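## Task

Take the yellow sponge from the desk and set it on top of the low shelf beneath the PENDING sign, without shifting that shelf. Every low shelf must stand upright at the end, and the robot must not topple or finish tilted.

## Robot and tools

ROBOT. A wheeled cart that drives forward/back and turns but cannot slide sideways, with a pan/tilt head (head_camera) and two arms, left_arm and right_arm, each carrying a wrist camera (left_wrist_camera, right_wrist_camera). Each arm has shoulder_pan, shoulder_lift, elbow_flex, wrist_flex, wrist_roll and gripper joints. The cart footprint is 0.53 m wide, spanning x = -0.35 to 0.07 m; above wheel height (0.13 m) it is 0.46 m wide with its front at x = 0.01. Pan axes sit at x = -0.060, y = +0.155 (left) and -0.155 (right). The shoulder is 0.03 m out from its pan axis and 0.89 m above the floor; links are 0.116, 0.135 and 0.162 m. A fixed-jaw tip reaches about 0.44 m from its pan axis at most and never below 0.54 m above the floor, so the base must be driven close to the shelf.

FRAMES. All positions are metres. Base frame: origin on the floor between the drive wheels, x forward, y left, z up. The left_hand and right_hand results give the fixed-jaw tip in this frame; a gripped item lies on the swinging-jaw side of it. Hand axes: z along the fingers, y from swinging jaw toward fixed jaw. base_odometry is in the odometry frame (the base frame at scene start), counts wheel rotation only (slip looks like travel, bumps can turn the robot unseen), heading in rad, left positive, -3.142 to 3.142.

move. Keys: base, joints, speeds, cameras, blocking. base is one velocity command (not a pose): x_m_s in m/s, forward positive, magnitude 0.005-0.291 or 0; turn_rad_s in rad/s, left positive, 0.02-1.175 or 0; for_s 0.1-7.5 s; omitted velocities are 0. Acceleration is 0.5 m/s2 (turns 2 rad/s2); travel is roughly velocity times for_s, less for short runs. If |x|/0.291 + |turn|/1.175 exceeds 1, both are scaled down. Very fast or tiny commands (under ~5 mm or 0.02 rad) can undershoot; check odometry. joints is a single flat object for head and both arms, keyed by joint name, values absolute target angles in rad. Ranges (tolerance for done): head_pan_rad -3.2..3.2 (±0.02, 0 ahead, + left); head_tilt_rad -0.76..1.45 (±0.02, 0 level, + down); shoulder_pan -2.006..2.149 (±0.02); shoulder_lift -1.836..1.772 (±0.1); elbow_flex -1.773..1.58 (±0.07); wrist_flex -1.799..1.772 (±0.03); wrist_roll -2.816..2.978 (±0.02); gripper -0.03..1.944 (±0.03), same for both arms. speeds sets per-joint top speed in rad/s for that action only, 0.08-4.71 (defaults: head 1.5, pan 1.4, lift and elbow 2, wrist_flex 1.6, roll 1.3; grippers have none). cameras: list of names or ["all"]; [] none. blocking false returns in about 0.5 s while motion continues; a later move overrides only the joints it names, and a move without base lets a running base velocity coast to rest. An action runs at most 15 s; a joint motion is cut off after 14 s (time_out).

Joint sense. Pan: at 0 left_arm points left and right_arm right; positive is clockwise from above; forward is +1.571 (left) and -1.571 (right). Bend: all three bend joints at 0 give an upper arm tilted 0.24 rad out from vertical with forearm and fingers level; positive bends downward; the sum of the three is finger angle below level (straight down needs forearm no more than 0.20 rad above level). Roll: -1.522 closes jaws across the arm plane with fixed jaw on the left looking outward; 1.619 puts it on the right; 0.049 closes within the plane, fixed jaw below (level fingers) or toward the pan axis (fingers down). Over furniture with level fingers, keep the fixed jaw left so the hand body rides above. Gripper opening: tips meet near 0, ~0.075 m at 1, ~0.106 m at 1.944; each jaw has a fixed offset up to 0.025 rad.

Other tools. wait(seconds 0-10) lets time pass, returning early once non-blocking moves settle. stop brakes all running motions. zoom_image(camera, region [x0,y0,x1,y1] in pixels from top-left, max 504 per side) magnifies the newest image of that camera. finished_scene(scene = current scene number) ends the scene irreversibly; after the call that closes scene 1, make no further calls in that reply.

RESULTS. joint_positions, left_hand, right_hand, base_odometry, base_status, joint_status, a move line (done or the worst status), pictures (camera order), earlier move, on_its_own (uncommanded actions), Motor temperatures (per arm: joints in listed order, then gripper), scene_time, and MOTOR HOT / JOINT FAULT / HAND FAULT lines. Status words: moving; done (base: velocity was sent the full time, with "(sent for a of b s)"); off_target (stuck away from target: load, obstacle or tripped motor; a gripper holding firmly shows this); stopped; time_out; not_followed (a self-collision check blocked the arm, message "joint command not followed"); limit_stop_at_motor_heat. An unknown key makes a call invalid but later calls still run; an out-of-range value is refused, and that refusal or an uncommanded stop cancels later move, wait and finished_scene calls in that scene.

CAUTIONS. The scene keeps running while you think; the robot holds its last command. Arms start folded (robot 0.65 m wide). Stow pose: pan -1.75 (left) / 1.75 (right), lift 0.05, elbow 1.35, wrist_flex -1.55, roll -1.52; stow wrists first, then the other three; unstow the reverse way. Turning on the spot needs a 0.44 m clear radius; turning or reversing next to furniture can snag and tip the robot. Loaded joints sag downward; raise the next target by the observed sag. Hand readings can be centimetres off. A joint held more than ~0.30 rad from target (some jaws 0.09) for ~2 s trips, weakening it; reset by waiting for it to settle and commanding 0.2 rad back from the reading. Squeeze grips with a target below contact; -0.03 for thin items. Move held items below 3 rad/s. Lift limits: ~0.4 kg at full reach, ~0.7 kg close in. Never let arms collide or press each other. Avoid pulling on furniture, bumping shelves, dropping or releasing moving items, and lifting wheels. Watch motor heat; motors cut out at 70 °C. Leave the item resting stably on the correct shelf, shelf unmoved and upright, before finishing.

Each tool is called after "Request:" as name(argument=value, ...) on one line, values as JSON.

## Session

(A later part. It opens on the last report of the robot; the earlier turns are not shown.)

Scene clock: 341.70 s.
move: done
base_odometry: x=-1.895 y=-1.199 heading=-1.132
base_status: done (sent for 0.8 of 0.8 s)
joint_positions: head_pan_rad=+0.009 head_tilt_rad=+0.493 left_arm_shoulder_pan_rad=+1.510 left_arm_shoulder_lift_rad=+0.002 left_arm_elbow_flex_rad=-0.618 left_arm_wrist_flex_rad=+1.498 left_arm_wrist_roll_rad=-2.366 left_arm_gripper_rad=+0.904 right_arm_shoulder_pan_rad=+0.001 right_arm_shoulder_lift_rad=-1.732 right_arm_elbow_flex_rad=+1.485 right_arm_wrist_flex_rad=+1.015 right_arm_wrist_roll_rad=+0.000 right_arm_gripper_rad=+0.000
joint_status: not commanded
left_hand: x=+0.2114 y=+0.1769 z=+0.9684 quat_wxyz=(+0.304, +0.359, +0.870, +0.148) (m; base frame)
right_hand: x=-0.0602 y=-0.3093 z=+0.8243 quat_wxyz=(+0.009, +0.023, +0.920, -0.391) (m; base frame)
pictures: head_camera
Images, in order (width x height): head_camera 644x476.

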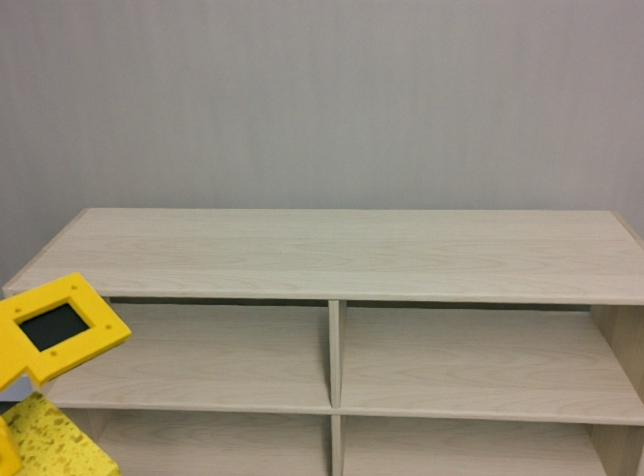

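Request:
move(base={"turn_rad_s": -0.1, "for_s": 0.28})

Request:
move(base={"x_m_s": 0.25, "for_s": 3.26}, joints={"left_arm_shoulder_lift_rad": 1.05, "left_arm_elbow_flex_rad": -0.38, "left_arm_wrist_flex_rad": 0.41, "head_pan_rad": 0.45, "head_tilt_rad": 0.95}, speeds={"left_arm_shoulder_lift_rad": 0.45, "left_arm_elbow_flex_rad": 0.12, "left_arm_wrist_flex_rad": 0.48})

Request:
move(joints={"left_arm_shoulder_lift_rad": 1.27, "left_arm_elbow_flex_rad": -0.46, "left_arm_wrist_flex_rad": 0.25}, speeds={"left_arm_shoulder_lift_rad": 0.4, "left_arm_elbow_flex_rad": 0.2, "left_arm_wrist_flex_rad": 0.3}, cameras=["head_camera", "left_wrist_camera"])

Scene clock: 373.77 s.
move: done
base_odometry: x=-1.895 y=-1.199 heading=-1.158
base_status: done (sent for 0.27 of 0.27 s)
joint_positions: head_pan_rad=+0.009 head_tilt_rad=+0.493 left_arm_shoulder_pan_rad=+1.510 left_arm_shoulder_lift_rad=+0.002 left_arm_elbow_flex_rad=-0.618 left_arm_wrist_flex_rad=+1.498 left_arm_wrist_roll_rad=-2.366 left_arm_gripper_rad=+0.904 right_arm_shoulder_pan_rad=+0.003 right_arm_shoulder_lift_rad=-1.732 right_arm_elbow_flex_rad=+1.485 right_arm_wrist_flex_rad=+1.015 right_arm_wrist_roll_rad=+0.000 right_arm_gripper_rad=+0.000
joint_status: not commanded
left_hand: x=+0.2114 y=+0.1769 z=+0.9684 quat_wxyz=(+0.304, +0.359, +0.870, +0.148) (m; base frame)
right_hand: x=-0.0604 y=-0.3093 z=+0.8243 quat_wxyz=(+0.009, +0.024, +0.920, -0.391) (m; base frame)
pictures: none

Scene clock: 378.20 s.
move: done
base_odometry: x=-1.569 y=-1.948 heading=-1.162
base_status: done (sent for 3.27 of 3.27 s)
joint_positions: head_pan_rad=+0.439 head_tilt_rad=+0.944 left_arm_shoulder_pan_rad=+1.510 left_arm_shoulder_lift_rad=+1.067 left_arm_elbow_flex_rad=-0.378 left_arm_wrist_flex_rad=+0.419 left_arm_wrist_roll_rad=-2.366 left_arm_gripper_rad=+0.904 right_arm_shoulder_pan_rad=+0.001 right_arm_shoulder_lift_rad=-1.732 right_arm_elbow_flex_rad=+1.485 right_arm_wrist_flex_rad=+1.015 right_arm_wrist_roll_rad=+0.000 right_arm_gripper_rad=+0.000
joint_status: all done
left_hand: x=+0.2659 y=+0.1802 z=+0.7011 quat_wxyz=(+0.206, +0.371, +0.900, +0.100) (m; base frame)
right_hand: x=-0.0602 y=-0.3093 z=+0.8243 quat_wxyz=(+0.009, +0.023, +0.920, -0.391) (m; base frame)
pictures: none

Scene clock: 379.27 s.
move: done
base_odometry: x=-1.569 y=-1.948 heading=-1.162
base_status: not commanded
joint_positions: head_pan_rad=+0.439 head_tilt_rad=+0.944 left_arm_shoulder_pan_rad=+1.510 left_arm_shoulder_lift_rad=+1.284 left_arm_elbow_flex_rad=-0.432 left_arm_wrist_flex_rad=+0.260 left_arm_wrist_roll_rad=-2.366 left_arm_gripper_rad=+0.904 right_arm_shoulder_pan_rad=+0.001 right_arm_shoulder_lift_rad=-1.732 right_arm_elbow_flex_rad=+1.485 right_arm_wrist_flex_rad=+1.015 right_arm_wrist_roll_rad=+0.000 right_arm_gripper_rad=+0.000
joint_status: all done
left_hand: x=+0.2543 y=+0.1795 z=+0.6594 quat_wxyz=(+0.204, +0.371, +0.900, +0.099) (m; base frame)
right_hand: x=-0.0602 y=-0.3093 z=+0.8243 quat_wxyz=(+0.009, +0.023, +0.920, -0.391) (m; base frame)
pictures: head_camera, left_wrist_camera
Images, in order (width x height): head_camera 644x476, left_wrist_camera 644x476.

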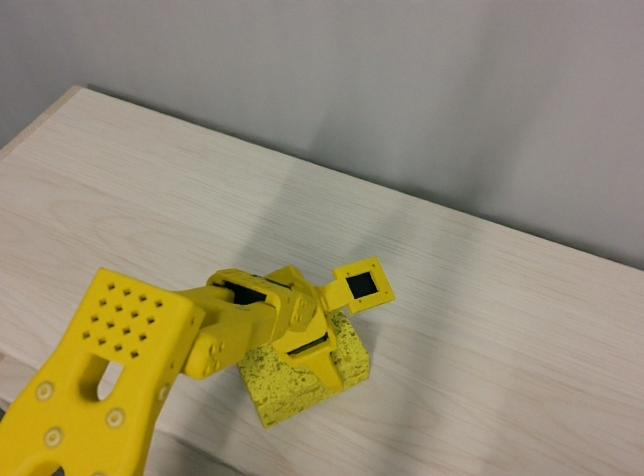

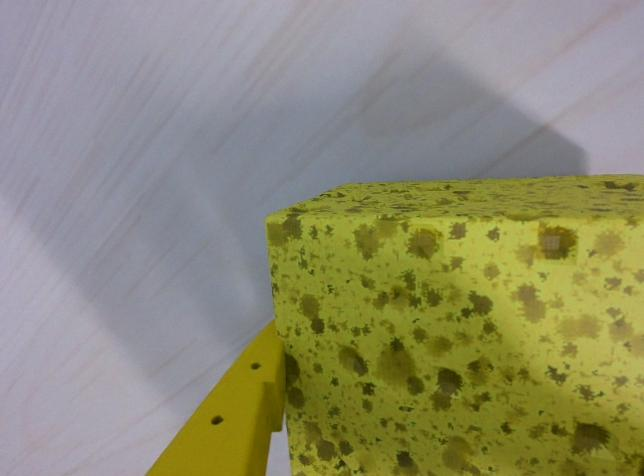

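Request:
move(joints={"left_arm_shoulder_lift_rad": 1.47, "left_arm_elbow_flex_rad": -0.65, "left_arm_wrist_flex_rad": 0.275}, speeds={"left_arm_shoulder_lift_rad": 0.25, "left_arm_elbow_flex_rad": 0.28, "left_arm_wrist_flex_rad": 0.1}, cameras=["head_camera", "left_wrist_camera"])

Scene clock: 389.27 s.
move: done
base_odometry: x=-1.569 y=-1.948 heading=-1.162
base_status: not commanded
joint_positions: head_pan_rad=+0.439 head_tilt_rad=+0.944 left_arm_shoulder_pan_rad=+1.516 left_arm_shoulder_lift_rad=+1.436 left_arm_elbow_flex_rad=-0.647 left_arm_wrist_flex_rad=+0.273 left_arm_wrist_roll_rad=-2.366 left_arm_gripper_rad=+0.904 right_arm_shoulder_pan_rad=+0.001 right_arm_shoulder_lift_rad=-1.732 right_arm_elbow_flex_rad=+1.485 right_arm_wrist_flex_rad=+1.015 right_arm_wrist_roll_rad=+0.000 right_arm_gripper_rad=+0.000
joint_status: all done
left_hand: x=+0.2667 y=+0.1783 z=+0.6517 quat_wxyz=(+0.226, +0.372, +0.894, +0.109) (m; base frame)
right_hand: x=-0.0602 y=-0.3093 z=+0.8243 quat_wxyz=(+0.009, +0.023, +0.920, -0.391) (m; base frame)
pictures: head_camera, left_wrist_camera
Images, in order (width x height): head_camera 644x476, left_wrist_camera 644x476.

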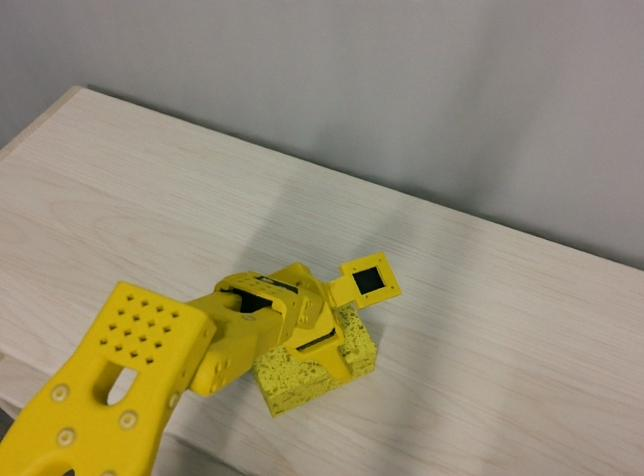

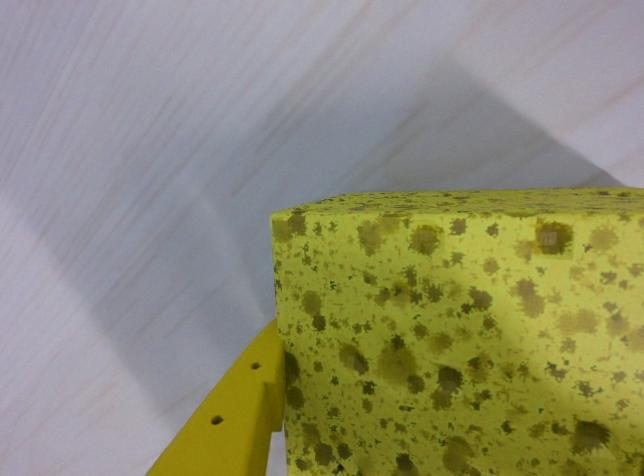

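Request:
move(joints={"left_arm_wrist_flex_rad": 0.31}, speeds={"left_arm_wrist_flex_rad": 0.2})

Request:
move(joints={"left_arm_gripper_rad": 1.05})

Request:
move(joints={"left_arm_gripper_rad": 1.45}, cameras=["head_camera", "left_wrist_camera"])

Scene clock: 403.00 s.
move: done
base_odometry: x=-1.569 y=-1.948 heading=-1.162
base_status: not commanded
joint_positions: head_pan_rad=+0.439 head_tilt_rad=+0.944 left_arm_shoulder_pan_rad=+1.516 left_arm_shoulder_lift_rad=+1.436 left_arm_elbow_flex_rad=-0.653 left_arm_wrist_flex_rad=+0.289 left_arm_wrist_roll_rad=-2.366 left_arm_gripper_rad=+0.904 right_arm_shoulder_pan_rad=+0.001 right_arm_shoulder_lift_rad=-1.732 right_arm_elbow_flex_rad=+1.485 right_arm_wrist_flex_rad=+1.015 right_arm_wrist_roll_rad=+0.000 right_arm_gripper_rad=+0.000
joint_status: all done
left_hand: x=+0.2660 y=+0.1782 z=+0.6516 quat_wxyz=(+0.222, +0.372, +0.895, +0.107) (m; base frame)
right_hand: x=-0.0602 y=-0.3093 z=+0.8243 quat_wxyz=(+0.009, +0.023, +0.920, -0.391) (m; base frame)
pictures: none

Scene clock: 403.63 s.
move: done
base_odometry: x=-1.569 y=-1.948 heading=-1.162
base_status: not commanded
joint_positions: head_pan_rad=+0.439 head_tilt_rad=+0.944 left_arm_shoulder_pan_rad=+1.508 left_arm_shoulder_lift_rad=+1.461 left_arm_elbow_flex_rad=-0.653 left_arm_wrist_flex_rad=+0.295 left_arm_wrist_roll_rad=-2.366 left_arm_gripper_rad=+1.045 right_arm_shoulder_pan_rad=+0.001 right_arm_shoulder_lift_rad=-1.732 right_arm_elbow_flex_rad=+1.485 right_arm_wrist_flex_rad=+1.015 right_arm_wrist_roll_rad=+0.000 right_arm_gripper_rad=+0.000
joint_status: all done
left_hand: x=+0.2589 y=+0.1803 z=+0.6439 quat_wxyz=(+0.208, +0.370, +0.899, +0.102) (m; base frame)
right_hand: x=-0.0602 y=-0.3093 z=+0.8243 quat_wxyz=(+0.009, +0.023, +0.920, -0.391) (m; base frame)
pictures: none

Scene clock: 404.37 s.
move: done
base_odometry: x=-1.569 y=-1.948 heading=-1.162
base_status: not commanded
joint_positions: head_pan_rad=+0.439 head_tilt_rad=+0.944 left_arm_shoulder_pan_rad=+1.508 left_arm_shoulder_lift_rad=+1.479 left_arm_elbow_flex_rad=-0.644 left_arm_wrist_flex_rad=+0.309 left_arm_wrist_roll_rad=-2.366 left_arm_gripper_rad=+1.442 right_arm_shoulder_pan_rad=+0.001 right_arm_shoulder_lift_rad=-1.732 right_arm_elbow_flex_rad=+1.485 right_arm_wrist_flex_rad=+1.015 right_arm_wrist_roll_rad=+0.000 right_arm_gripper_rad=+0.000
joint_status: all done
left_hand: x=+0.2501 y=+0.1797 z=+0.6361 quat_wxyz=(+0.190, +0.372, +0.904, +0.093) (m; base frame)
right_hand: x=-0.0602 y=-0.3093 z=+0.8243 quat_wxyz=(+0.009, +0.023, +0.920, -0.391) (m; base frame)
pictures: head_camera, left_wrist_camera
Images, in order (width x height): head_camera 644x476, left_wrist_camera 644x476.

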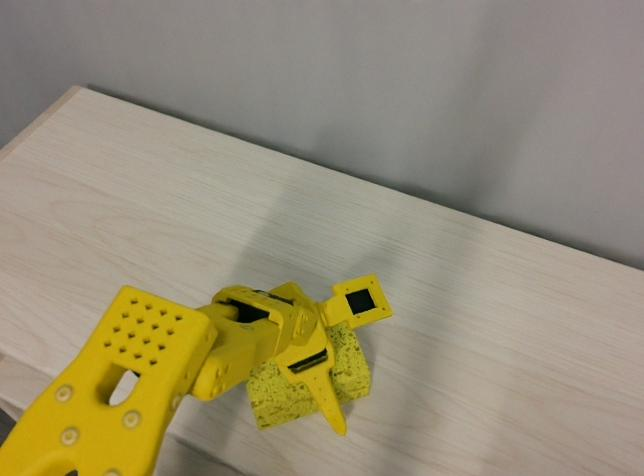

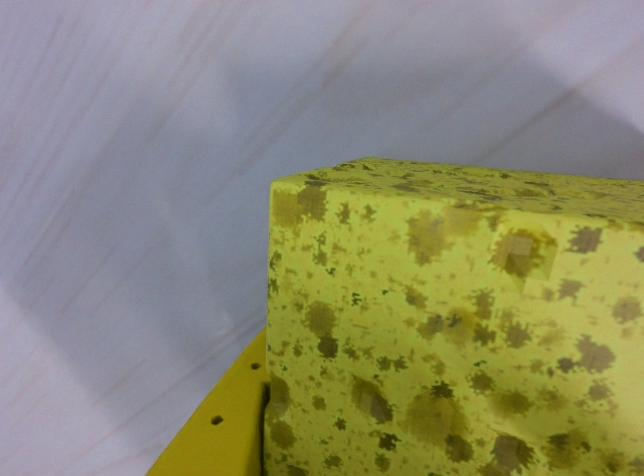

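Request:
move(joints={"left_arm_shoulder_lift_rad": 0.9, "left_arm_elbow_flex_rad": -0.35, "left_arm_wrist_flex_rad": 0.47}, speeds={"left_arm_shoulder_lift_rad": 0.5, "left_arm_elbow_flex_rad": 0.3, "left_arm_wrist_flex_rad": 0.2}, cameras=["head_camera", "left_wrist_camera"])

Scene clock: 417.00 s.
move: done
base_odometry: x=-1.569 y=-1.948 heading=-1.162
base_status: not commanded
joint_positions: head_pan_rad=+0.439 head_tilt_rad=+0.944 left_arm_shoulder_pan_rad=+1.508 left_arm_shoulder_lift_rad=+0.965 left_arm_elbow_flex_rad=-0.349 left_arm_wrist_flex_rad=+0.467 left_arm_wrist_roll_rad=-2.366 left_arm_gripper_rad=+1.442 right_arm_shoulder_pan_rad=+0.001 right_arm_shoulder_lift_rad=-1.732 right_arm_elbow_flex_rad=+1.485 right_arm_wrist_flex_rad=+1.015 right_arm_wrist_roll_rad=+0.000 right_arm_gripper_rad=+0.000
joint_status: all done
left_hand: x=+0.2713 y=+0.1811 z=+0.7222 quat_wxyz=(+0.217, +0.370, +0.897, +0.106) (m; base frame)
right_hand: x=-0.0602 y=-0.3093 z=+0.8243 quat_wxyz=(+0.009, +0.023, +0.920, -0.391) (m; base frame)
pictures: head_camera, left_wrist_camera
Images, in order (width x height): head_camera 644x476, left_wrist_camera 644x476.

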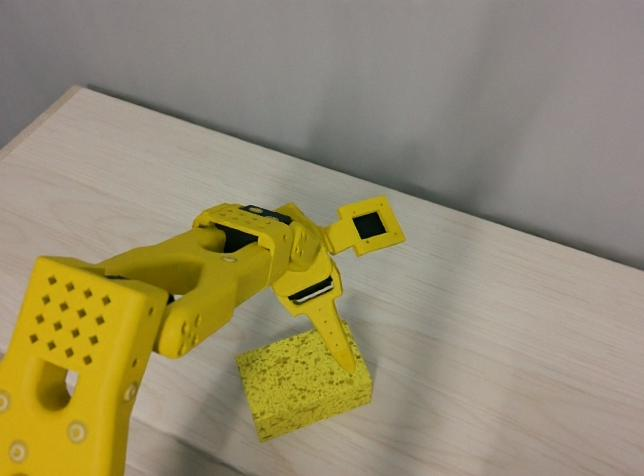

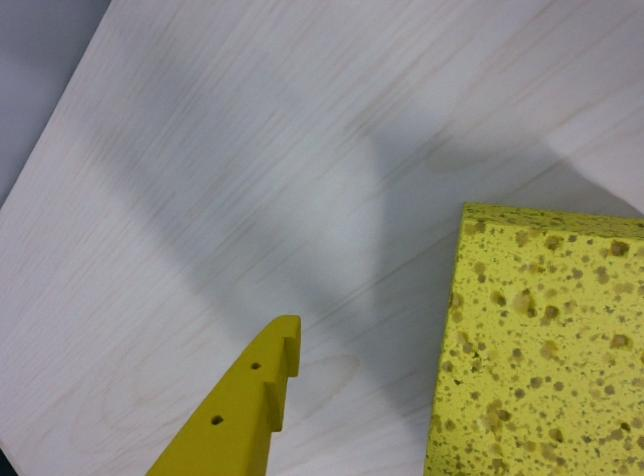

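Request:
finished_scene(scene=3)

The scene is finished: the task was done.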